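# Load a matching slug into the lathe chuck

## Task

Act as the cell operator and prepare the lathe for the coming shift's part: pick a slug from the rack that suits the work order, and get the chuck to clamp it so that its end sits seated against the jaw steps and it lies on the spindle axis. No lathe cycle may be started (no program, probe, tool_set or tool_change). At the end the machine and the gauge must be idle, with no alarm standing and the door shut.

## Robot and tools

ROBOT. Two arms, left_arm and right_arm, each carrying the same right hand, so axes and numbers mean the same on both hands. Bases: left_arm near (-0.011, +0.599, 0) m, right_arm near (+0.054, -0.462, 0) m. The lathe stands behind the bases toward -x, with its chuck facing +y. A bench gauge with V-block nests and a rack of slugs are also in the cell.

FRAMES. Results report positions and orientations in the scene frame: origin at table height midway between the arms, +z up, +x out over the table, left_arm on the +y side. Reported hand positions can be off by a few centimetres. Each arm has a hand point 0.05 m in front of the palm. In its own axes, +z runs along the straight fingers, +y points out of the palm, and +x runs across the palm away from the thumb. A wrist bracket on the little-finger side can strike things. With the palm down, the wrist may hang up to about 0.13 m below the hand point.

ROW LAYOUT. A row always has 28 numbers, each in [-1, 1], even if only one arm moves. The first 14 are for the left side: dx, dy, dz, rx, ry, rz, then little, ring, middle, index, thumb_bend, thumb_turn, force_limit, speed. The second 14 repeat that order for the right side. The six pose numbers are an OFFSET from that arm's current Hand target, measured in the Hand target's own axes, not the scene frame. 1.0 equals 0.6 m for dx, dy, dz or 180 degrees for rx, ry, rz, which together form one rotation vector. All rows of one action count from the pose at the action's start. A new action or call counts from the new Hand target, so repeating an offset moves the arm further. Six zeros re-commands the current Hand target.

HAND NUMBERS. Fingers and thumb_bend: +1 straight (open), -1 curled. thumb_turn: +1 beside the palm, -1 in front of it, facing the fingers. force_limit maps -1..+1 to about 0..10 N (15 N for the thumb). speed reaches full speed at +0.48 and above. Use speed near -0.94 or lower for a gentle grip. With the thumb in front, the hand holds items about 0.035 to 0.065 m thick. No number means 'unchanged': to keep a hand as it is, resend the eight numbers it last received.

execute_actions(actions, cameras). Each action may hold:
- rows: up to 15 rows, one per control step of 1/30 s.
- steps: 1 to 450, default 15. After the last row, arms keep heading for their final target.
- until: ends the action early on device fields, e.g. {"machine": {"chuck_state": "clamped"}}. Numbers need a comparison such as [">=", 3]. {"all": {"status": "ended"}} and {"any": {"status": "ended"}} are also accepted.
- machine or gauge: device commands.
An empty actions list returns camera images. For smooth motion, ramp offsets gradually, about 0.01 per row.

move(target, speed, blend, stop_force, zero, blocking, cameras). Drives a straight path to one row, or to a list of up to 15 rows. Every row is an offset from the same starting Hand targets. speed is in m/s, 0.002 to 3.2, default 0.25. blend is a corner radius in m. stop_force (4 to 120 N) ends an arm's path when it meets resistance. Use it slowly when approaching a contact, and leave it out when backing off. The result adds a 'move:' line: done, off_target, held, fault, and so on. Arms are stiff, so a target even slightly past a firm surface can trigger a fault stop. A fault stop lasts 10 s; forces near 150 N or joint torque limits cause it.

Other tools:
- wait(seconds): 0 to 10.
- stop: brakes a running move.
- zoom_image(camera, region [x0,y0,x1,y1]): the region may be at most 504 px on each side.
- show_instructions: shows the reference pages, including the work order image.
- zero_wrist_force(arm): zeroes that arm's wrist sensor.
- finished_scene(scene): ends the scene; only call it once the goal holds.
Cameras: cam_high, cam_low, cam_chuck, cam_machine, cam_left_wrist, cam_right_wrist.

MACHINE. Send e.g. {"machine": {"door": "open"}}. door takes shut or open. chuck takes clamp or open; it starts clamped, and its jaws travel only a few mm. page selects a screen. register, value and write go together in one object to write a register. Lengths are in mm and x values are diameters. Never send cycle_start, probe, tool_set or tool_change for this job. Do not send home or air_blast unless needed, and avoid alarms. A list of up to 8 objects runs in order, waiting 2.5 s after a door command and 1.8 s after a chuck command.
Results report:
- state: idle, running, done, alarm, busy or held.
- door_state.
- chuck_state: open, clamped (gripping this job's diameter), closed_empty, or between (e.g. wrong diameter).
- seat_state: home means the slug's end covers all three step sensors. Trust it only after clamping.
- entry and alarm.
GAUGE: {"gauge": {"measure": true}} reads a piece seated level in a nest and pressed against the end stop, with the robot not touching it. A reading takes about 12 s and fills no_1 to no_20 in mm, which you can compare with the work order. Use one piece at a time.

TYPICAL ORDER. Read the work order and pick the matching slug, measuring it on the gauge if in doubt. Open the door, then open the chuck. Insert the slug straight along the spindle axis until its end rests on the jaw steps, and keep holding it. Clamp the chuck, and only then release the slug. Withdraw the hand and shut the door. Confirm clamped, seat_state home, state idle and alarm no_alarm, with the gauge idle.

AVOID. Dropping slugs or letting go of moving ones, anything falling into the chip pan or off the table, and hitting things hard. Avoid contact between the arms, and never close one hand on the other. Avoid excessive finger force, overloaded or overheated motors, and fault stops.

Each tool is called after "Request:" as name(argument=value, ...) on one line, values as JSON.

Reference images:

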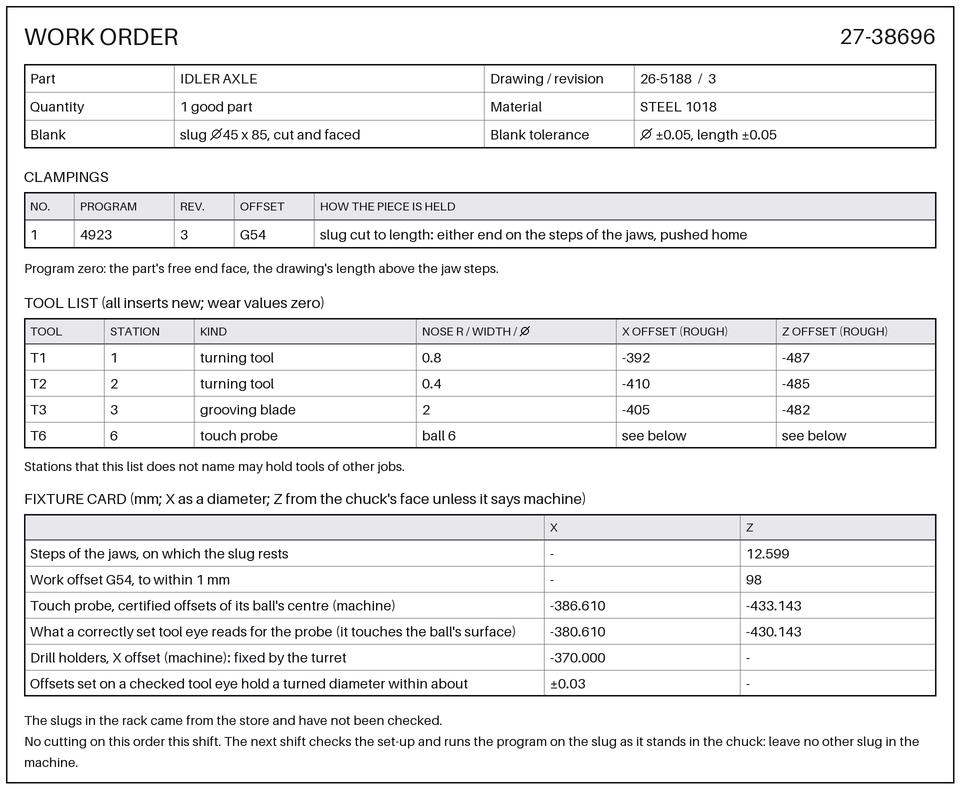

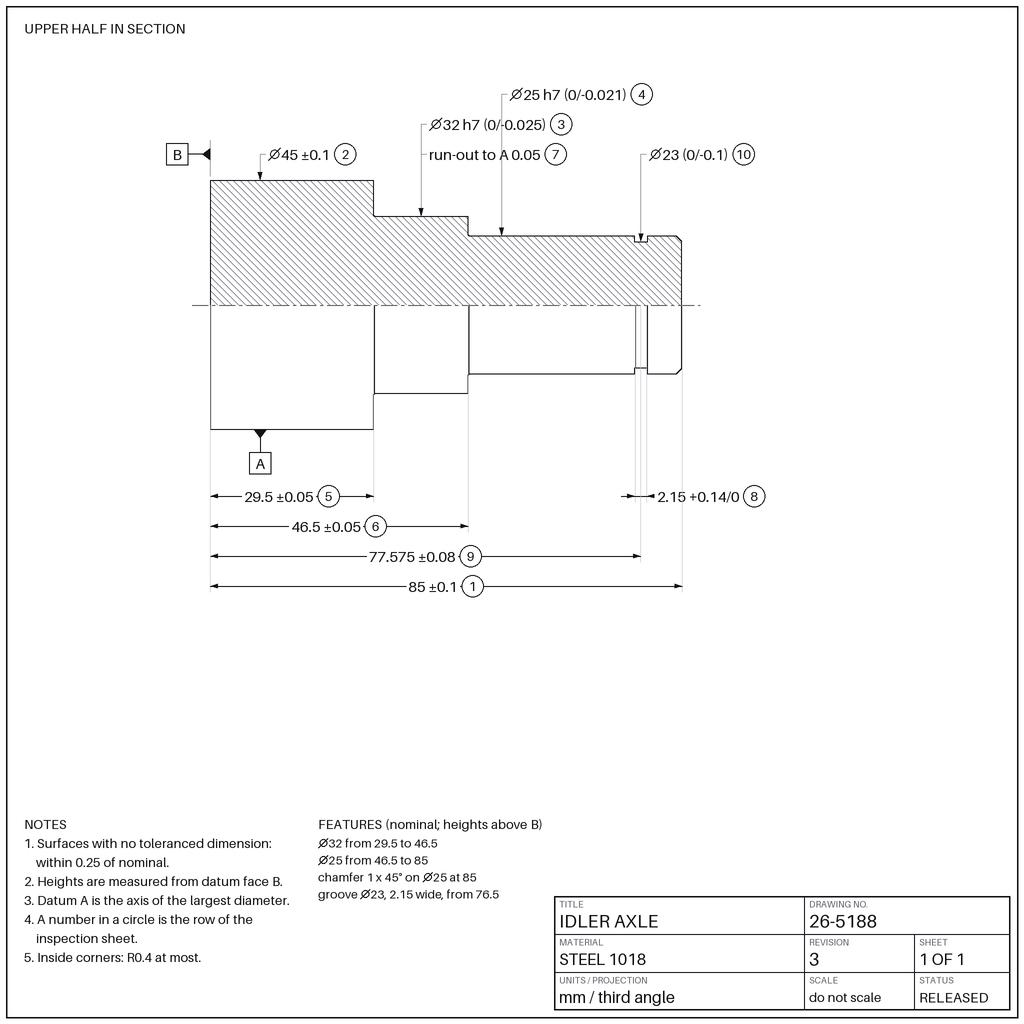

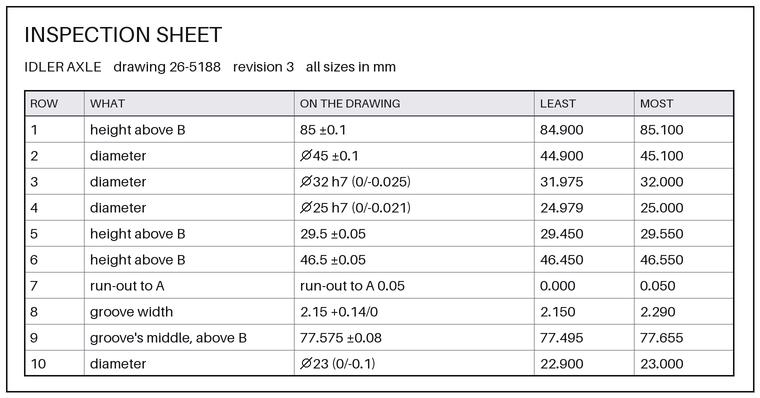

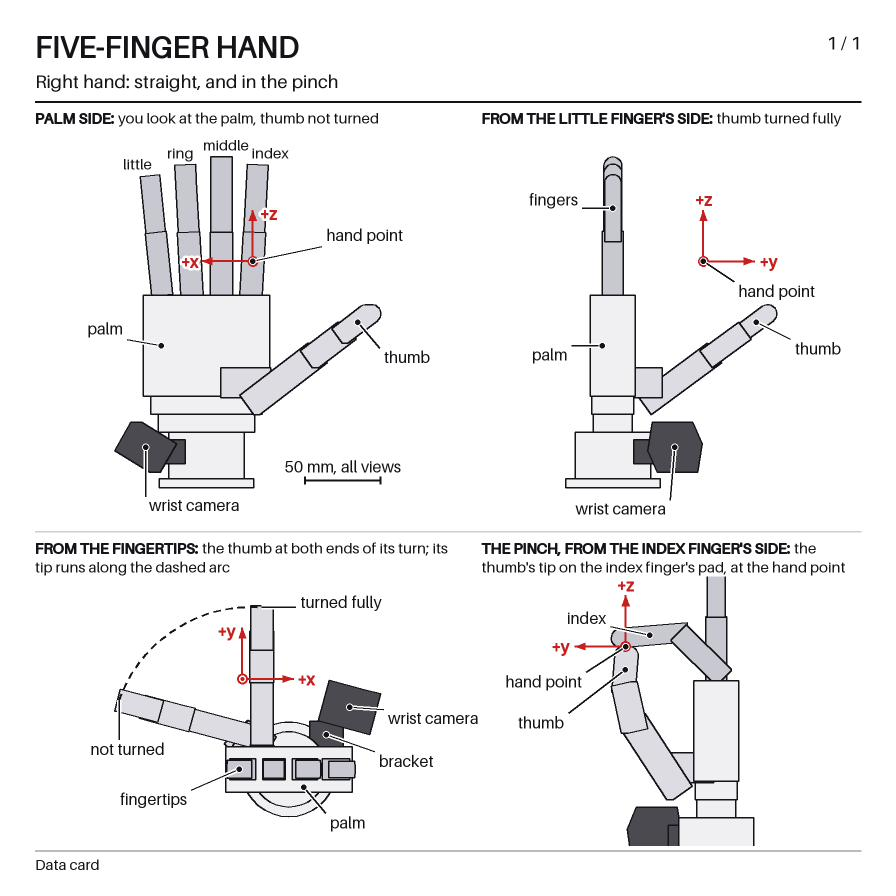

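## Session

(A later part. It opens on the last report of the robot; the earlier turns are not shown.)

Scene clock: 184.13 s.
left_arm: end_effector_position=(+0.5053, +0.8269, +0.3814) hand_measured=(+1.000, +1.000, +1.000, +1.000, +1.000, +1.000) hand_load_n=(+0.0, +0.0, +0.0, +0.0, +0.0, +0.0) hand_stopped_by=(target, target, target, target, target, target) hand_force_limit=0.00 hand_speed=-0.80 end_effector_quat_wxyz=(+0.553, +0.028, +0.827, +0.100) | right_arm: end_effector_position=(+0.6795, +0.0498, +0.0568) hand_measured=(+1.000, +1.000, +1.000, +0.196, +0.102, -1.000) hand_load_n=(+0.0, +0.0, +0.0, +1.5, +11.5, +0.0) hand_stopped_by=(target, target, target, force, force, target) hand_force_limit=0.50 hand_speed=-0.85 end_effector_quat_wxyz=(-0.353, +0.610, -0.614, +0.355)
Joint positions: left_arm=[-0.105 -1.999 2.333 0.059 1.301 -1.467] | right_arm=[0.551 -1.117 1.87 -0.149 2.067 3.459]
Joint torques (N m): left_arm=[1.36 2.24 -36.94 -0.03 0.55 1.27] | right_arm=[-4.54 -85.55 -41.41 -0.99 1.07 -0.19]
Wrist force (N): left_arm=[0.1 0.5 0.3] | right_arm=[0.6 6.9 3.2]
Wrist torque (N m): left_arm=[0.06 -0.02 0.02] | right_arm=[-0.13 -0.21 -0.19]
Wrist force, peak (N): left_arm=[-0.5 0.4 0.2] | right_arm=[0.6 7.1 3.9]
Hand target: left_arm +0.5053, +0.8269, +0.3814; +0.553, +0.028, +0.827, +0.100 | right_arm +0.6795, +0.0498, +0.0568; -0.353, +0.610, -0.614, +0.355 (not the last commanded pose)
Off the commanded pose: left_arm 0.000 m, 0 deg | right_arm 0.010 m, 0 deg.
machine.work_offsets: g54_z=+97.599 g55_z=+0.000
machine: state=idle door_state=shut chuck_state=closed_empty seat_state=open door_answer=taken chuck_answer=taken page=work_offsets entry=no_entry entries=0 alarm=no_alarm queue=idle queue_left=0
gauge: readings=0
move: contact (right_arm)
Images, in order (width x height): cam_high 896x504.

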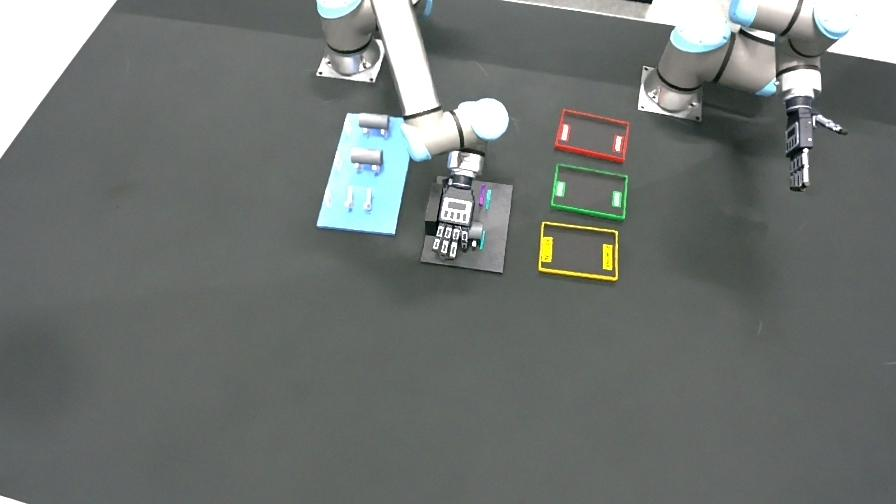

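Request:
move(target=[0,0,0,0,0,0,1,1,1,1,1,1,0,-0.8,0,0,-0.0066,0,0,0,1,1,1,-0.4,-0.3,-1,0.5,-0.85], speed=0.05)

Request:
move(target=[0,0,0,0,0,0,1,1,1,1,1,1,0,-0.8,0,0.013,0.0075,0,0,0,1,1,1,-0.4,-0.3,-1,0.5,-0.85], speed=0.01, stop_force=12, cameras=["cam_high"])

Request:
zoom_image(camera="cam_high", region=[440, 190, 520, 270])

Scene clock: 203.17 s.
left_arm: end_effector_position=(+0.5053, +0.8269, +0.3814) hand_measured=(+1.000, +1.000, +1.000, +1.000, +1.000, +1.000) hand_load_n=(+0.0, +0.0, +0.0, +0.0, +0.0, +0.0) hand_stopped_by=(target, target, target, target, target, target) hand_force_limit=0.00 hand_speed=-0.80 end_effector_quat_wxyz=(+0.553, +0.028, +0.827, +0.100) | right_arm: end_effector_position=(+0.6760, +0.0498, +0.0589) hand_measured=(+1.000, +1.000, +1.000, +0.196, +0.102, -1.000) hand_load_n=(+0.0, +0.0, +0.0, +1.5, +11.0, +0.0) hand_stopped_by=(target, target, target, force, force, target) hand_force_limit=0.50 hand_speed=-0.85 end_effector_quat_wxyz=(-0.353, +0.610, -0.614, +0.355)
Joint positions: left_arm=[-0.105 -1.999 2.333 0.059 1.301 -1.467] | right_arm=[0.554 -1.123 1.874 -0.147 2.07 3.461]
Joint torques (N m): left_arm=[1.12 3.33 -36.82 -0.16 0.77 1.41] | right_arm=[-0.9 -65.64 -29.72 0.71 2.24 1.42]
Wrist force (N): left_arm=[-0.3 0.3 0.2] | right_arm=[0.3 6.5 3.7]
Wrist torque (N m): left_arm=[0.03 0.05 -0.01] | right_arm=[-0.11 -0.12 -0.19]
Wrist force, peak (N): left_arm=[-0.6 0.2 0.5] | right_arm=[0.7 7.3 3.0]
Hand target: left_arm +0.5053, +0.8269, +0.3814; +0.553, +0.028, +0.827, +0.100 | right_arm +0.6761, +0.0498, +0.0588; -0.353, +0.610, -0.614, +0.355
Off the commanded pose: left_arm 0.000 m, 0 deg | right_arm 0.000 m, 0 deg.
machine.work_offsets: g54_z=+97.599 g55_z=+0.000
machine: state=idle door_state=shut chuck_state=closed_empty seat_state=open door_answer=taken chuck_answer=taken page=work_offsets entry=no_entry entries=0 alarm=no_alarm queue=idle queue_left=0
gauge: readings=0
move: done

Scene clock: 204.90 s.
left_arm: end_effector_position=(+0.5053, +0.8269, +0.3814) hand_measured=(+1.000, +1.000, +1.000, +1.000, +1.000, +1.000) hand_load_n=(+0.0, +0.0, +0.0, +0.0, +0.0, +0.0) hand_stopped_by=(target, target, target, target, target, target) hand_force_limit=0.00 hand_speed=-0.80 end_effector_quat_wxyz=(+0.553, +0.028, +0.827, +0.100) | right_arm: end_effector_position=(+0.6761, +0.0499, +0.0538) hand_measured=(+1.000, +1.000, +1.000, +0.196, +0.102, -1.000) hand_load_n=(+0.0, +0.0, +0.0, +1.0, +9.5, +1.0) hand_stopped_by=(target, target, target, force, force, target) hand_force_limit=0.50 hand_speed=-0.85 end_effector_quat_wxyz=(-0.353, +0.610, -0.614, +0.355)
Joint positions: left_arm=[-0.105 -1.999 2.333 0.059 1.301 -1.467] | right_arm=[0.554 -1.117 1.876 -0.155 2.07 3.461]
Joint torques (N m): left_arm=[1.46 2.87 -37.23 -0.08 0.77 1.35] | right_arm=[-5.99 -83.55 -40.11 1.88 -1.07 -1.11]
Wrist force (N): left_arm=[0.1 0.1 0.2] | right_arm=[0.5 5.1 0.2]
Wrist torque (N m): left_arm=[-0.01 -0.02 0.01] | right_arm=[-0.05 -0.20 -0.08]
Wrist force, peak (N): left_arm=[-0.5 0.3 0.3] | right_arm=[2.1 -4.8 -10.5]
Hand target: left_arm +0.5053, +0.8269, +0.3814; +0.553, +0.028, +0.827, +0.100 | right_arm +0.6761, +0.0499, +0.0538; -0.353, +0.610, -0.614, +0.355 (not the last commanded pose)
Off the commanded pose: left_arm 0.000 m, 0 deg | right_arm 0.004 m, 0 deg.
machine.work_offsets: g54_z=+97.599 g55_z=+0.000
machine: state=idle door_state=shut chuck_state=closed_empty seat_state=open door_answer=taken chuck_answer=taken page=work_offsets entry=no_entry entries=0 alarm=no_alarm queue=idle queue_left=0
gauge: readings=0
move: contact (right_arm)
Images, in order (width x height): cam_high 896x504.

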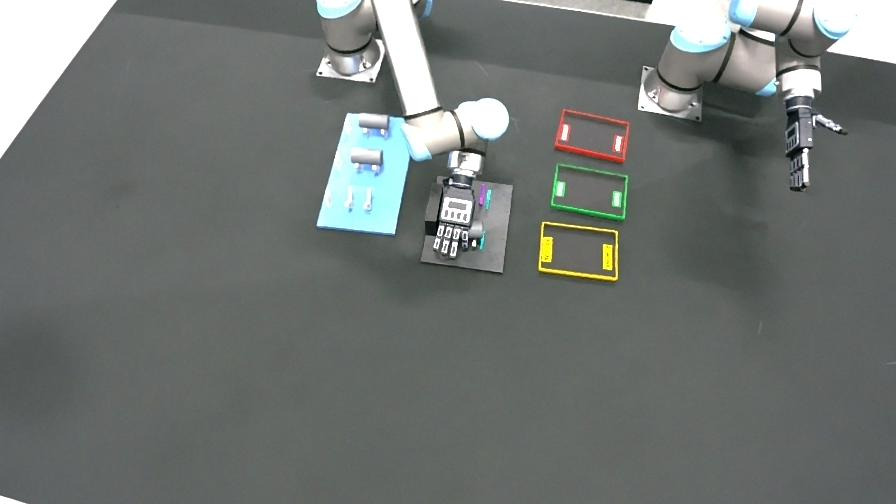

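Scaled by 6.300 from the camera's 896x504 image, which has a finer 1280x720 frame.

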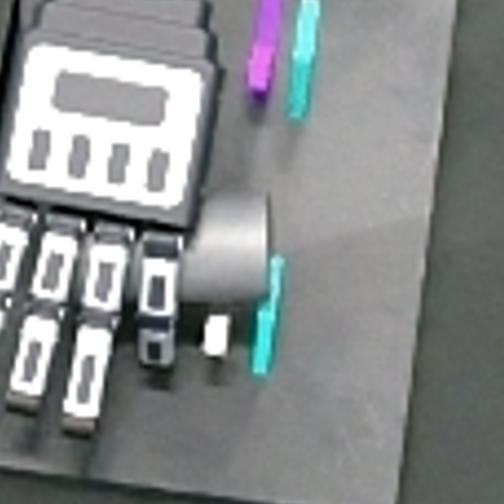

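Request:
execute_actions(actions=[{"rows":[[0,0,0,0,0,0,1,1,1,1,1,1,0,-0.8,0,0,0,0,0,0,1,1,1,0.45,0.35,-1,0.5,-0.85]],"steps":75}], cameras=["cam_high"])

Request:
zoom_image(camera="cam_high", region=[440, 190, 520, 270])

Scene clock: 227.37 s.
left_arm: end_effector_position=(+0.5053, +0.8269, +0.3814) hand_measured=(+1.000, +1.000, +1.000, +1.000, +1.000, +1.000) hand_load_n=(+0.0, +0.0, +0.0, +0.0, +0.0, +0.0) hand_stopped_by=(target, target, target, target, target, target) hand_force_limit=0.00 hand_speed=-0.80 end_effector_quat_wxyz=(+0.553, +0.028, +0.827, +0.100) | right_arm: end_effector_position=(+0.6761, +0.0499, +0.0538) hand_measured=(+1.000, +1.000, +1.000, +0.450, +0.350, -1.000) hand_load_n=(+0.0, +0.0, +0.0, +0.0, +0.0, +0.0) hand_stopped_by=(target, target, target, target, target, target) hand_force_limit=0.50 hand_speed=-0.85 end_effector_quat_wxyz=(-0.353, +0.610, -0.614, +0.355)
Joint positions: left_arm=[-0.105 -1.999 2.333 0.059 1.301 -1.467] | right_arm=[0.554 -1.117 1.876 -0.155 2.07 3.461]
Joint torques (N m): left_arm=[1.43 3.67 -36.64 -0.21 0.83 1.39] | right_arm=[8.68 -62.74 -28.09 1.8 -1.89 -2.59]
Wrist force (N): left_arm=[-0.2 0.1 0.5] | right_arm=[0.4 -1.2 -1.3]
Wrist torque (N m): left_arm=[-0.02 0.02 -0.01] | right_arm=[-0.07 -0.12 -0.24]
Wrist force, peak (N): left_arm=[-0.2 0.4 0.7] | right_arm=[0.5 5.3 0.2]
Hand target: left_arm +0.5053, +0.8269, +0.3814; +0.553, +0.028, +0.827, +0.100 | right_arm +0.6761, +0.0499, +0.0538; -0.353, +0.610, -0.614, +0.355
Off the commanded pose: left_arm 0.000 m, 0 deg | right_arm 0.000 m, 0 deg.
machine.work_offsets: g54_z=+97.599 g55_z=+0.000
machine: state=idle door_state=shut chuck_state=closed_empty seat_state=open door_answer=taken chuck_answer=taken page=work_offsets entry=no_entry entries=0 alarm=no_alarm queue=idle queue_left=0
gauge: readings=0
Images, in order (width x height): cam_high 896x504.

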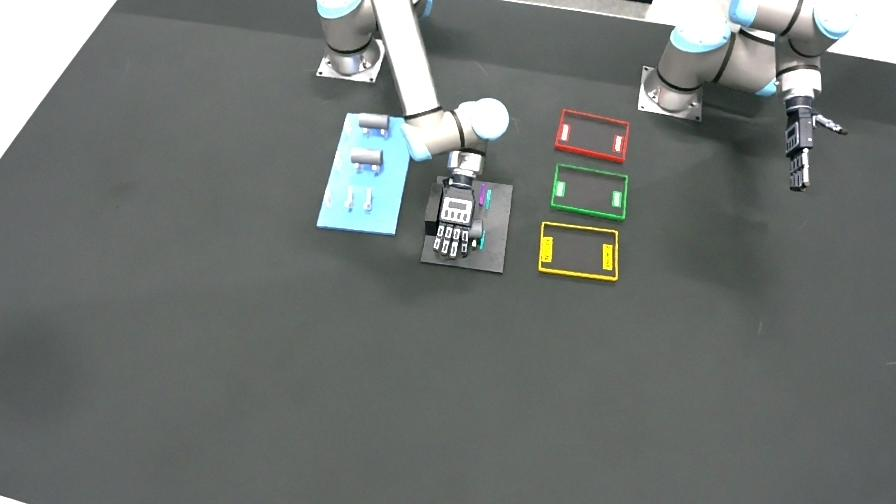

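Scaled by 6.300 from the camera's 896x504 image, which has a finer 1280x720 frame.

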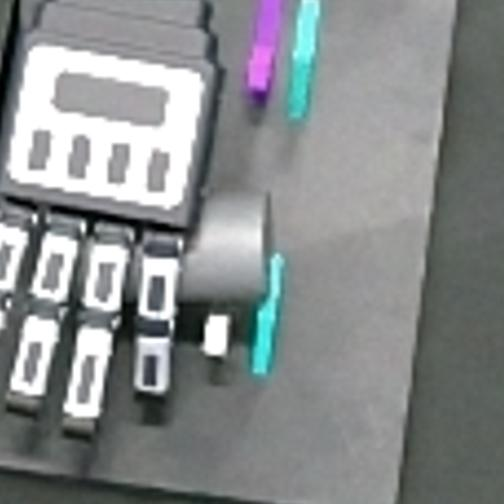

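Request:
move(target=[0,0,0,0,0,0,1,1,1,1,1,1,0,-0.8,0,0.0115,0.0067,0,0,0,1,1,1,0.45,0.35,-1,0.5,-0.85], speed=0.02, stop_force=5, cameras=["cam_high"])

Request:
zoom_image(camera="cam_high", region=[440, 190, 520, 270])

Scene clock: 240.13 s.
left_arm: end_effector_position=(+0.5053, +0.8269, +0.3814) hand_measured=(+1.000, +1.000, +1.000, +1.000, +1.000, +1.000) hand_load_n=(+0.0, +0.0, +0.0, +0.0, +0.0, +0.0) hand_stopped_by=(target, target, target, target, target, target) hand_force_limit=0.00 hand_speed=-0.80 end_effector_quat_wxyz=(+0.553, +0.028, +0.827, +0.100) | right_arm: end_effector_position=(+0.6761, +0.0499, +0.0524) hand_measured=(+1.000, +1.000, +1.000, +0.450, +0.350, -1.000) hand_load_n=(+0.0, +0.0, +0.0, +0.0, +0.0, +0.0) hand_stopped_by=(target, target, target, target, target, target) hand_force_limit=0.50 hand_speed=-0.85 end_effector_quat_wxyz=(-0.353, +0.610, -0.614, +0.355)
Joint positions: left_arm=[-0.105 -1.999 2.333 0.059 1.301 -1.467] | right_arm=[0.554 -1.115 1.876 -0.157 2.07 3.461]
Joint torques (N m): left_arm=[2.46 3.51 -36.1 -0.11 0.93 1.37] | right_arm=[8.05 -73.31 -32.48 0.73 -1.74 -2.68]
Wrist force (N): left_arm=[-0.3 0.1 0.2] | right_arm=[0.8 -6.3 -2.0]
Wrist torque (N m): left_arm=[0.01 0.05 -0.01] | right_arm=[-0.11 -0.24 -0.14]
Wrist force, peak (N): left_arm=[0.1 0.7 0.4] | right_arm=[0.4 -17.7 -9.9]
Hand target: left_arm +0.5053, +0.8269, +0.3814; +0.553, +0.028, +0.827, +0.100 | right_arm +0.6761, +0.0499, +0.0524; -0.353, +0.610, -0.614, +0.355 (not the last commanded pose)
Off the commanded pose: left_arm 0.000 m, 0 deg | right_arm 0.007 m, 0 deg.
machine.work_offsets: g54_z=+97.599 g55_z=+0.000
machine: state=idle door_state=shut chuck_state=closed_empty seat_state=open door_answer=taken chuck_answer=taken page=work_offsets entry=no_entry entries=0 alarm=no_alarm queue=idle queue_left=0
gauge: readings=0
move: contact (right_arm)
Images, in order (width x height): cam_high 896x504.

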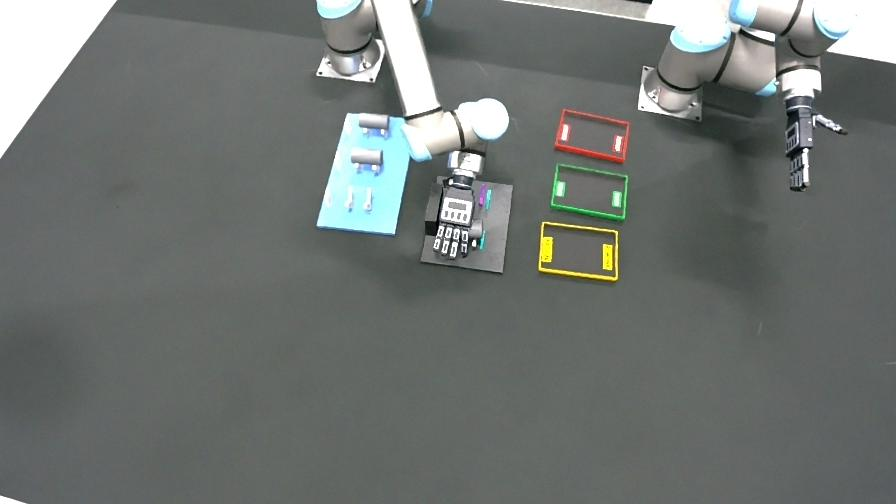

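Scaled by 6.300 from the camera's 896x504 image, which has a finer 1280x720 frame.

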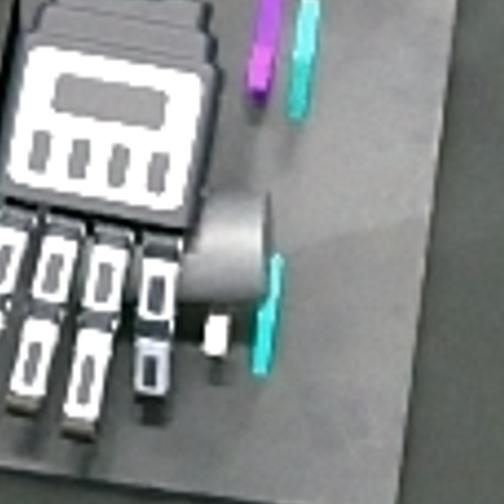

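Request:
execute_actions(actions=[{"rows":[[0,0,0,0,0,0,1,1,1,1,1,1,0,-0.8,0,-0.002,-0.0012,0,0,0,1,1,1,0.45,0.35,-1,0.5,-0.85]],"steps":12},{"rows":[[0,0,0,0,0,0,1,1,1,1,1,1,0,-0.8,0,0,0,0,0,0,1,1,1,-0.2,-0.1,-1,-0.6,-0.85]],"steps":75}])

Request:
move(target=[0,0,0,0,0,0,1,1,1,1,1,1,0,-0.8,-0.016,0,0,0,0,0,1,1,1,-0.2,-0.1,-1,-0.6,-0.85], speed=0.015, stop_force=4, cameras=["cam_high"])

Request:
zoom_image(camera="cam_high", region=[440, 190, 520, 270])

Scene clock: 261.43 s.
left_arm: end_effector_position=(+0.5053, +0.8269, +0.3814) hand_measured=(+1.000, +1.000, +1.000, +1.000, +1.000, +1.000) hand_load_n=(+0.0, +0.0, +0.0, +0.0, +0.0, +0.0) hand_stopped_by=(target, target, target, target, target, target) hand_force_limit=0.00 hand_speed=-0.80 end_effector_quat_wxyz=(+0.553, +0.028, +0.827, +0.100) | right_arm: end_effector_position=(+0.6760, +0.0499, +0.0538) hand_measured=(+1.000, +1.000, +1.000, +0.020, +0.174, -1.000) hand_load_n=(+0.0, +0.0, +0.0, +2.0, +4.0, +0.0) hand_stopped_by=(target, target, target, force, force, target) hand_force_limit=-0.60 hand_speed=-0.85 end_effector_quat_wxyz=(-0.353, +0.610, -0.614, +0.355)
Joint positions: left_arm=[-0.105 -1.999 2.333 0.059 1.301 -1.467] | right_arm=[0.554 -1.117 1.876 -0.155 2.07 3.461]
Joint torques (N m): left_arm=[0.77 3.06 -36.46 -0.25 1.09 1.35] | right_arm=[5.33 -68.19 -17.74 4.82 1.89 2.5]
Wrist force (N): left_arm=[-0.5 0.2 0.4] | right_arm=[0.0 -4.3 2.6]
Wrist torque (N m): left_arm=[0.00 0.07 -0.02] | right_arm=[-0.20 -0.28 -0.25]
Wrist force, peak (N): left_arm=[-0.2 0.4 0.6] | right_arm=[0.8 -6.4 -1.8]
Hand target: left_arm +0.5053, +0.8269, +0.3814; +0.553, +0.028, +0.827, +0.100 | right_arm +0.6760, +0.0499, +0.0538; -0.353, +0.610, -0.614, +0.355
Off the commanded pose: left_arm 0.000 m, 0 deg | right_arm 0.000 m, 0 deg.
machine.work_offsets: g54_z=+97.599 g55_z=+0.000
machine: state=idle door_state=shut chuck_state=closed_empty seat_state=open door_answer=taken chuck_answer=taken page=work_offsets entry=no_entry entries=0 alarm=no_alarm queue=idle queue_left=0
gauge: readings=0

Scene clock: 262.20 s.
left_arm: end_effector_position=(+0.5053, +0.8269, +0.3814) hand_measured=(+1.000, +1.000, +1.000, +1.000, +1.000, +1.000) hand_load_n=(+0.0, +0.0, +0.0, +0.0, +0.0, +0.0) hand_stopped_by=(target, target, target, target, target, target) hand_force_limit=0.00 hand_speed=-0.80 end_effector_quat_wxyz=(+0.553, +0.028, +0.827, +0.100) | right_arm: end_effector_position=(+0.6759, +0.0502, +0.0538) hand_measured=(+1.000, +1.000, +1.000, +0.020, +0.174, -1.000) hand_load_n=(+0.0, +0.0, +0.0, +2.0, +4.0, +0.0) hand_stopped_by=(target, target, target, force, force, target) hand_force_limit=-0.60 hand_speed=-0.85 end_effector_quat_wxyz=(-0.353, +0.610, -0.614, +0.355)
Joint positions: left_arm=[-0.105 -1.999 2.333 0.059 1.301 -1.467] | right_arm=[0.555 -1.116 1.875 -0.155 2.07 3.461]
Joint torques (N m): left_arm=[1.09 3.56 -36.13 -0.07 1.2 1.46] | right_arm=[-8.91 -75.25 -18.37 -1.4 -2.45 -2.75]
Wrist force (N): left_arm=[-0.1 0.2 -0.1] | right_arm=[0.1 -3.5 1.2]
Wrist torque (N m): left_arm=[0.05 0.03 0.01] | right_arm=[-0.08 -0.28 -0.23]
Wrist force, peak (N): left_arm=[-0.2 0.5 0.2] | right_arm=[3.6 -5.2 2.5]
Hand target: left_arm +0.5053, +0.8269, +0.3814; +0.553, +0.028, +0.827, +0.100 | right_arm +0.6760, +0.0502, +0.0538; -0.353, +0.610, -0.614, +0.355 (not the last commanded pose)
Off the commanded pose: left_arm 0.000 m, 0 deg | right_arm 0.009 m, 0 deg.
machine.work_offsets: g54_z=+97.599 g55_z=+0.000
machine: state=idle door_state=shut chuck_state=closed_empty seat_state=open door_answer=taken chuck_answer=taken page=work_offsets entry=no_entry entries=0 alarm=no_alarm queue=idle queue_left=0
gauge: readings=0
move: contact (right_arm)
Images, in order (width x height): cam_high 896x504.

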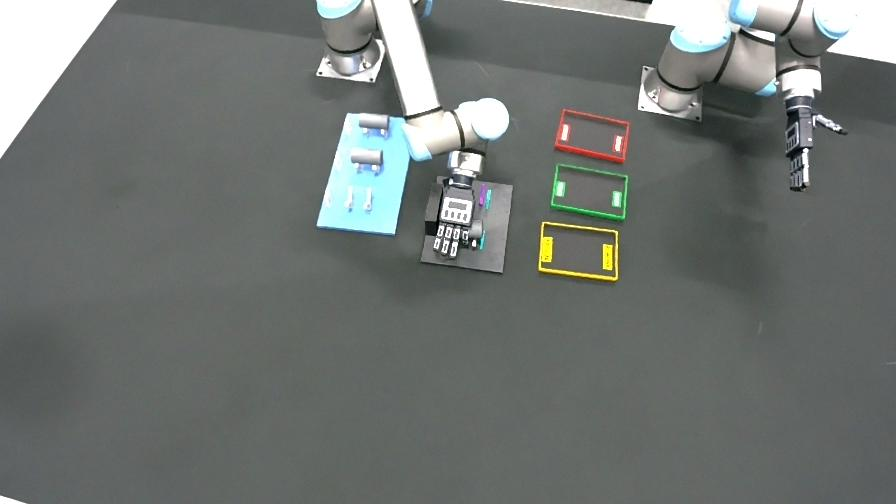

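Scaled by 6.300 from the camera's 896x504 image, which has a finer 1280x720 frame.

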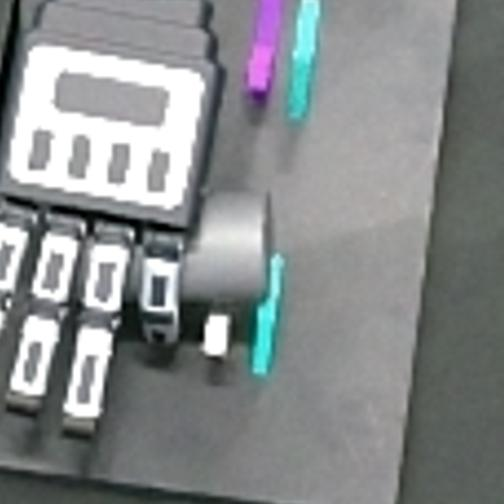

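Request:
move(target=[0,0,0,0,0,0,1,1,1,1,1,1,0,-0.8,-0.016,0,0,0,0,0,1,1,1,-0.2,-0.1,-1,-0.6,-0.85], speed=0.015, stop_force=9, cameras=["cam_high"])

Request:
zoom_image(camera="cam_high", region=[440, 190, 520, 270])

Scene clock: 269.17 s.
left_arm: end_effector_position=(+0.5053, +0.8269, +0.3814) hand_measured=(+1.000, +1.000, +1.000, +1.000, +1.000, +1.000) hand_load_n=(+0.0, +0.0, +0.0, +0.0, +0.0, +0.0) hand_stopped_by=(target, target, target, target, target, target) hand_force_limit=0.00 hand_speed=-0.80 end_effector_quat_wxyz=(+0.553, +0.028, +0.827, +0.100) | right_arm: end_effector_position=(+0.6760, +0.0598, +0.0538) hand_measured=(+1.000, +1.000, +1.000, +0.020, +0.174, -1.000) hand_load_n=(-0.5, +0.0, +0.0, +0.0, +1.0, +0.5) hand_stopped_by=(target, target, target, force, force, target) hand_force_limit=-0.60 hand_speed=-0.85 end_effector_quat_wxyz=(-0.353, +0.610, -0.614, +0.355)
Joint positions: left_arm=[-0.105 -1.999 2.333 0.059 1.301 -1.467] | right_arm=[0.568 -1.106 1.859 -0.145 2.081 3.47]
Joint torques (N m): left_arm=[1.38 2.19 -36.15 -0.1 1.1 1.28] | right_arm=[-10.65 -78.99 -18.75 -1.96 -2.37 -2.94]
Wrist force (N): left_arm=[-0.2 0.2 0.2] | right_arm=[0.5 -1.2 -1.8]
Wrist torque (N m): left_arm=[0.02 0.02 0.00] | right_arm=[-0.02 -0.23 -0.16]
Wrist force, peak (N): left_arm=[-0.7 0.5 0.3] | right_arm=[5.9 0.7 -0.2]
Hand target: left_arm +0.5053, +0.8269, +0.3814; +0.553, +0.028, +0.827, +0.100 | right_arm +0.6760, +0.0598, +0.0538; -0.353, +0.610, -0.614, +0.355
Off the commanded pose: left_arm 0.000 m, 0 deg | right_arm 0.000 m, 0 deg.
machine.work_offsets: g54_z=+97.599 g55_z=+0.000
machine: state=idle door_state=shut chuck_state=closed_empty seat_state=open door_answer=taken chuck_answer=taken page=work_offsets entry=no_entry entries=0 alarm=no_alarm queue=idle queue_left=0
gauge: readings=0
move: done
Images, in order (width x height): cam_high 896x504.

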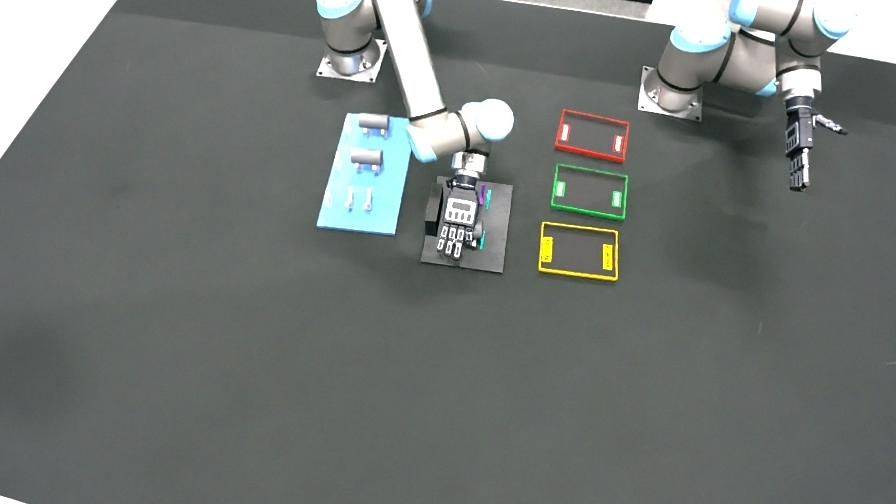

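Scaled by 6.300 from the camera's 896x504 image, which has a finer 1280x720 frame.

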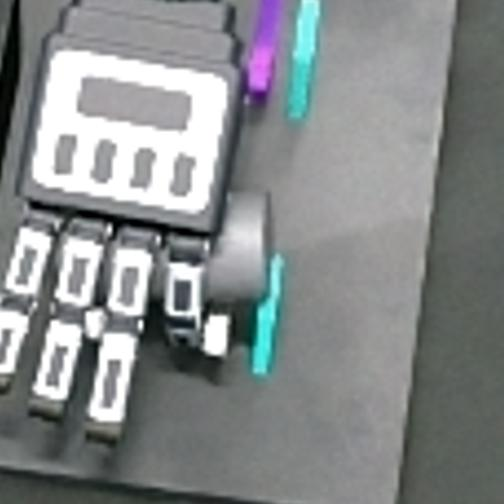

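Request:
execute_actions(actions=[{"rows":[[0,0,0,0,0,0,1,1,1,1,1,1,0,-0.8,0,0,0,0,0,0,1,1,1,1,1,-1,-0.6,-0.4]],"steps":50}])

Request:
move(target=[0,0,0,0,0,0,1,1,1,1,1,1,0,-0.8,0.0133,-0.0577,-0.0333,0,0,0,1,1,1,1,1,-1,-0.6,-0.4], speed=0.1)

Request:
execute_actions(actions=[{"gauge":{"measure":true},"steps":400,"until":{"gauge":{"state":"idle"}}}], cameras=["cam_high"])

Request:
zoom_image(camera="cam_high", region=[440, 190, 520, 270])

Scene clock: 286.77 s.
left_arm: end_effector_position=(+0.5053, +0.8269, +0.3814) hand_measured=(+1.000, +1.000, +1.000, +1.000, +1.000, +1.000) hand_load_n=(+0.0, +0.0, +0.0, +0.0, +0.0, +0.0) hand_stopped_by=(target, target, target, target, target, target) hand_force_limit=0.00 hand_speed=-0.80 end_effector_quat_wxyz=(+0.553, +0.028, +0.827, +0.100) | right_arm: end_effector_position=(+0.6760, +0.0598, +0.0538) hand_measured=(+1.000, +1.000, +1.000, +1.000, +1.000, -1.000) hand_load_n=(+0.0, +0.0, +0.0, +0.0, +0.0, +0.0) hand_stopped_by=(target, target, target, target, target, target) hand_force_limit=-0.60 hand_speed=-0.40 end_effector_quat_wxyz=(-0.353, +0.610, -0.614, +0.355)
Joint positions: left_arm=[-0.105 -1.999 2.333 0.059 1.301 -1.467] | right_arm=[0.568 -1.106 1.859 -0.145 2.081 3.47]
Joint torques (N m): left_arm=[2.46 3.66 -35.4 -0.05 1.36 1.39] | right_arm=[-9.34 -75.22 -22.25 -0.76 1 -2.74]
Wrist force (N): left_arm=[-0.2 0.3 0.0] | right_arm=[0.7 -2.1 -1.7]
Wrist torque (N m): left_arm=[0.04 0.05 0.00] | right_arm=[-0.03 -0.24 -0.18]
Wrist force, peak (N): left_arm=[-0.3 0.2 0.6] | right_arm=[1.0 -2.4 -1.8]
Hand target: left_arm +0.5053, +0.8269, +0.3814; +0.553, +0.028, +0.827, +0.100 | right_arm +0.6760, +0.0598, +0.0538; -0.353, +0.610, -0.614, +0.355
Off the commanded pose: left_arm 0.000 m, 0 deg | right_arm 0.000 m, 0 deg.
machine.work_offsets: g54_z=+97.599 g55_z=+0.000
machine: state=idle door_state=shut chuck_state=closed_empty seat_state=open door_answer=taken chuck_answer=taken page=work_offsets entry=no_entry entries=0 alarm=no_alarm queue=idle queue_left=0
gauge: readings=0

Scene clock: 287.53 s.
left_arm: end_effector_position=(+0.5053, +0.8269, +0.3814) hand_measured=(+1.000, +1.000, +1.000, +1.000, +1.000, +1.000) hand_load_n=(+0.0, +0.0, +0.0, +0.0, +0.0, +0.0) hand_stopped_by=(target, target, target, target, target, target) hand_force_limit=0.00 hand_speed=-0.80 end_effector_quat_wxyz=(+0.553, +0.028, +0.827, +0.100) | right_arm: end_effector_position=(+0.6761, +0.0519, +0.0938) hand_measured=(+1.000, +1.000, +1.000, +1.000, +1.000, -1.000) hand_load_n=(+0.0, +0.0, +0.0, +0.0, -0.5, +0.0) hand_stopped_by=(target, target, target, target, target, target) hand_force_limit=-0.60 hand_speed=-0.40 end_effector_quat_wxyz=(-0.353, +0.610, -0.614, +0.355)
Joint positions: left_arm=[-0.105 -1.999 2.333 0.059 1.301 -1.467] | right_arm=[0.557 -1.16 1.851 -0.087 2.072 3.463]
Joint torques (N m): left_arm=[0.97 3.52 -35.85 -0.2 1.23 1.45] | right_arm=[9.77 -52.18 -21.03 -1.86 1.76 0.12]
Wrist force (N): left_arm=[-0.2 0.3 0.3] | right_arm=[1.1 -0.6 -1.6]
Wrist torque (N m): left_arm=[0.02 0.03 0.00] | right_arm=[0.04 -0.23 0.04]
Wrist force, peak (N): left_arm=[-0.4 0.5 0.1] | right_arm=[1.2 -1.9 -1.9]
Hand target: left_arm +0.5053, +0.8269, +0.3814; +0.553, +0.028, +0.827, +0.100 | right_arm +0.6759, +0.0518, +0.0937; -0.353, +0.610, -0.614, +0.355
Off the commanded pose: left_arm 0.000 m, 0 deg | right_arm 0.000 m, 0 deg.
machine.work_offsets: g54_z=+97.599 g55_z=+0.000
machine: state=idle door_state=shut chuck_state=closed_empty seat_state=open door_answer=taken chuck_answer=taken page=work_offsets entry=no_entry entries=0 alarm=no_alarm queue=idle queue_left=0
gauge: readings=0
move: done

Scene clock: 287.80 s.
left_arm: end_effector_position=(+0.5053, +0.8269, +0.3814) hand_measured=(+1.000, +1.000, +1.000, +1.000, +1.000, +1.000) hand_load_n=(+0.0, +0.0, +0.0, +0.0, +0.0, +0.0) hand_stopped_by=(target, target, target, target, target, target) hand_force_limit=0.00 hand_speed=-0.80 end_effector_quat_wxyz=(+0.553, +0.028, +0.827, +0.100) | right_arm: end_effector_position=(+0.6760, +0.0518, +0.0937) hand_measured=(+1.000, +1.000, +1.000, +1.000, +1.000, -1.000) hand_load_n=(+0.0, +0.0, +0.0, +0.0, +0.0, +0.0) hand_stopped_by=(target, target, target, target, target, target) hand_force_limit=-0.60 hand_speed=-0.40 end_effector_quat_wxyz=(-0.353, +0.610, -0.614, +0.355)
Joint positions: left_arm=[-0.105 -1.999 2.333 0.059 1.301 -1.467] | right_arm=[0.557 -1.16 1.852 -0.087 2.072 3.463]
Joint torques (N m): left_arm=[-0.02 3.43 -35.66 -0.25 1.28 1.52] | right_arm=[10.15 -63.68 -21.21 0.42 1.86 2.31]
Wrist force (N): left_arm=[-0.4 0.1 0.2] | right_arm=[1.3 -0.9 -1.3]
Wrist torque (N m): left_arm=[0.01 0.07 -0.02] | right_arm=[-0.02 -0.28 0.04]
Wrist force, peak (N): left_arm=[-0.3 0.3 0.3] | right_arm=[1.3 -0.9 -1.6]
Hand target: left_arm +0.5053, +0.8269, +0.3814; +0.553, +0.028, +0.827, +0.100 | right_arm +0.6759, +0.0518, +0.0937; -0.353, +0.610, -0.614, +0.355
Off the commanded pose: left_arm 0.000 m, 0 deg | right_arm 0.000 m, 0 deg.
machine.work_offsets: g54_z=+97.599 g55_z=+0.000
machine: state=idle door_state=shut chuck_state=closed_empty seat_state=open door_answer=taken chuck_answer=taken page=work_offsets entry=no_entry entries=0 alarm=no_alarm queue=idle queue_left=0
gauge: message=refused_no_piece_seated_in_a_nest readings=0
Images, in order (width x height): cam_high 896x504.

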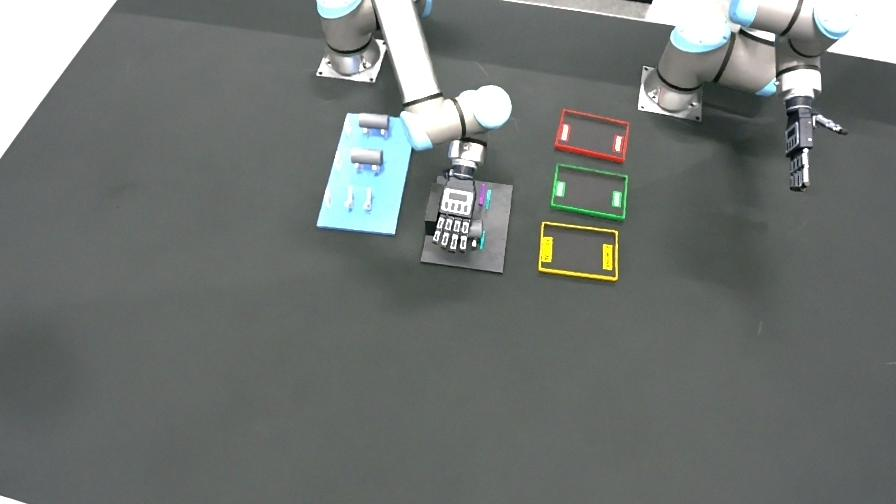

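Scaled by 6.300 from the camera's 896x504 image, which has a finer 1280x720 frame.

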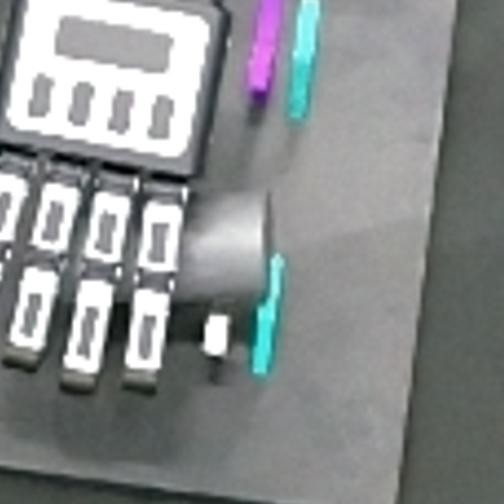

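Request:
move(target=[0,0,0,0,0,0,1,1,1,1,1,1,0,-0.8,0.05,-0.02,-0.3,0,0,0,1,1,1,1,1,-1,-0.6,-0.4], speed=0.25, cameras=["cam_high","cam_right_wrist"])

Request:
zoom_image(camera="cam_high", region=[420, 190, 510, 260])

Request:
zoom_image(camera="cam_right_wrist", region=[240, 200, 500, 460])

Scene clock: 295.20 s.
left_arm: end_effector_position=(+0.5053, +0.8269, +0.3814) hand_measured=(+1.000, +1.000, +1.000, +1.000, +1.000, +1.000) hand_load_n=(+0.0, +0.0, +0.5, +0.0, -0.5, +0.0) hand_stopped_by=(target, target, target, target, target, target) hand_force_limit=0.00 hand_speed=-0.80 end_effector_quat_wxyz=(+0.553, +0.028, +0.827, +0.100) | right_arm: end_effector_position=(+0.5258, +0.0228, +0.1939) hand_measured=(+1.000, +1.000, +1.000, +1.000, +1.000, -1.000) hand_load_n=(+0.0, +0.0, +0.0, +0.0, +0.0, +0.0) hand_stopped_by=(target, target, target, target, target, target) hand_force_limit=-0.60 hand_speed=-0.40 end_effector_quat_wxyz=(-0.353, +0.610, -0.614, +0.355)
Joint positions: left_arm=[-0.105 -1.999 2.333 0.059 1.301 -1.467] | right_arm=[0.676 -1.419 1.995 0.071 2.168 3.545]
Joint torques (N m): left_arm=[1.23 3.27 -35.6 -0.16 1.34 1.47] | right_arm=[9.16 -57.78 -34.95 3.19 -0.52 -1.69]
Wrist force (N): left_arm=[-0.2 0.2 0.2] | right_arm=[1.1 -0.6 -1.5]
Wrist torque (N m): left_arm=[0.02 0.04 -0.01] | right_arm=[0.06 -0.24 -0.17]
Wrist force, peak (N): left_arm=[-0.5 0.5 0.3] | right_arm=[1.7 -0.8 -4.0]
Hand target: left_arm +0.5053, +0.8269, +0.3814; +0.553, +0.028, +0.827, +0.100 | right_arm +0.5257, +0.0228, +0.1939; -0.353, +0.610, -0.614, +0.355
Off the commanded pose: left_arm 0.000 m, 0 deg | right_arm 0.000 m, 0 deg.
machine.work_offsets: g54_z=+97.599 g55_z=+0.000
machine: state=idle door_state=shut chuck_state=closed_empty seat_state=open door_answer=taken chuck_answer=taken page=work_offsets entry=no_entry entries=0 alarm=no_alarm queue=idle queue_left=0
gauge: message=refused_no_piece_seated_in_a_nest readings=0
move: done
Images, in order (width x height): cam_high 896x504, cam_right_wrist 616x616.

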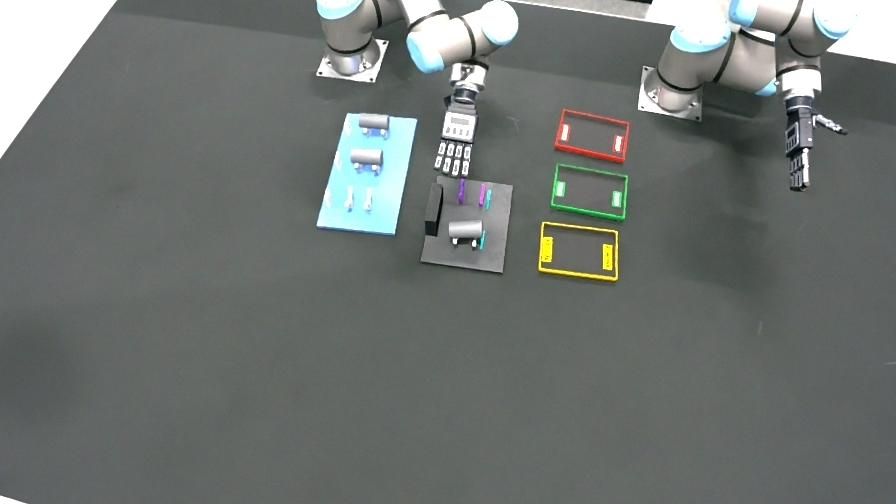

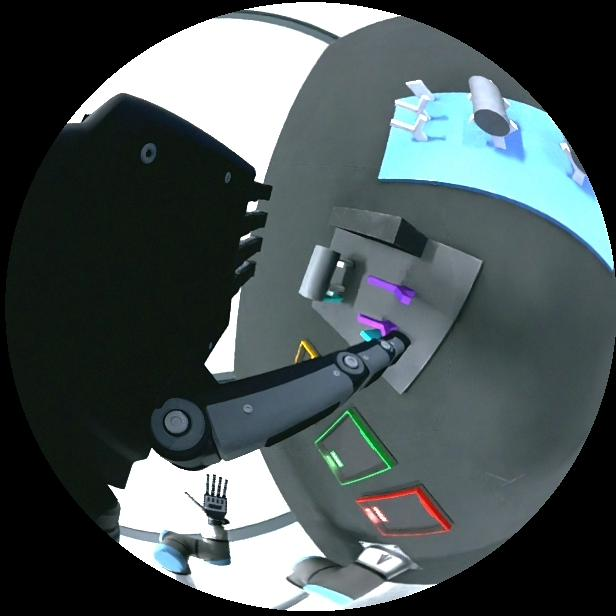

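Scaled by 5.600 from the camera's 896x504 image, which has a finer 1280x720 frame.

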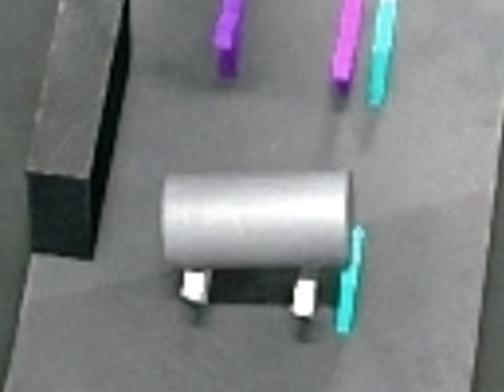

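Scaled by 1.938 from the camera's 616x616 image, which has a finer 880x880 frame.

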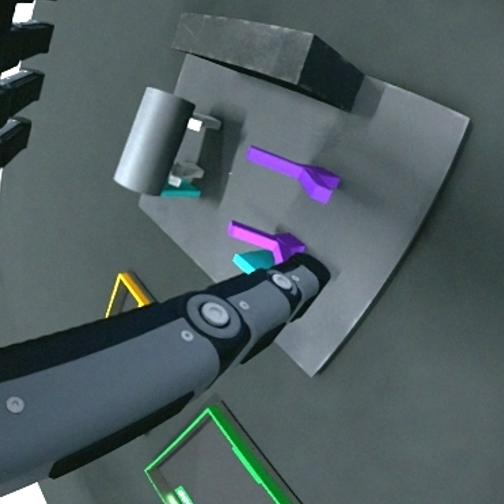

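Request:
zoom_image(camera="cam_right_wrist", region=[285, 225, 375, 315])

Request:
zoom_image(camera="cam_high", region=[440, 210, 495, 255])

Scaled by 5.600 from the camera's 616x616 image, which has a finer 880x880 frame.

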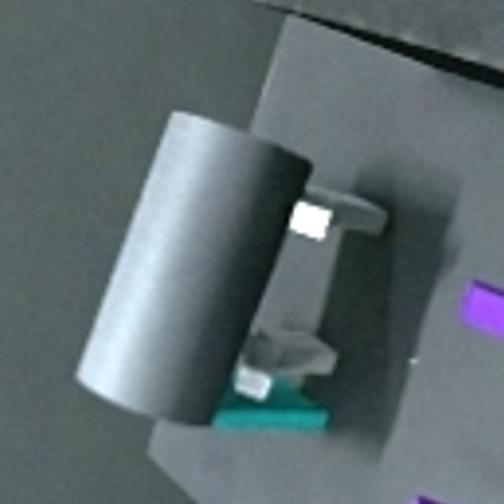

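Scaled by 9.164 from the camera's 896x504 image, which has a finer 1280x720 frame.

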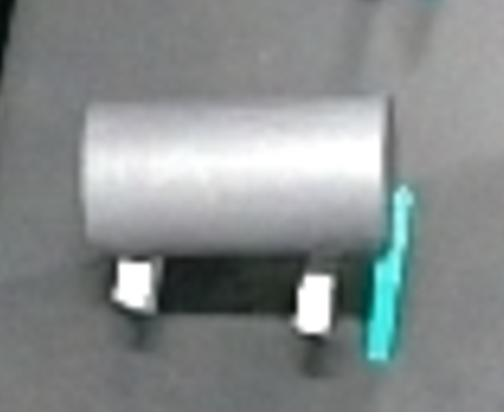

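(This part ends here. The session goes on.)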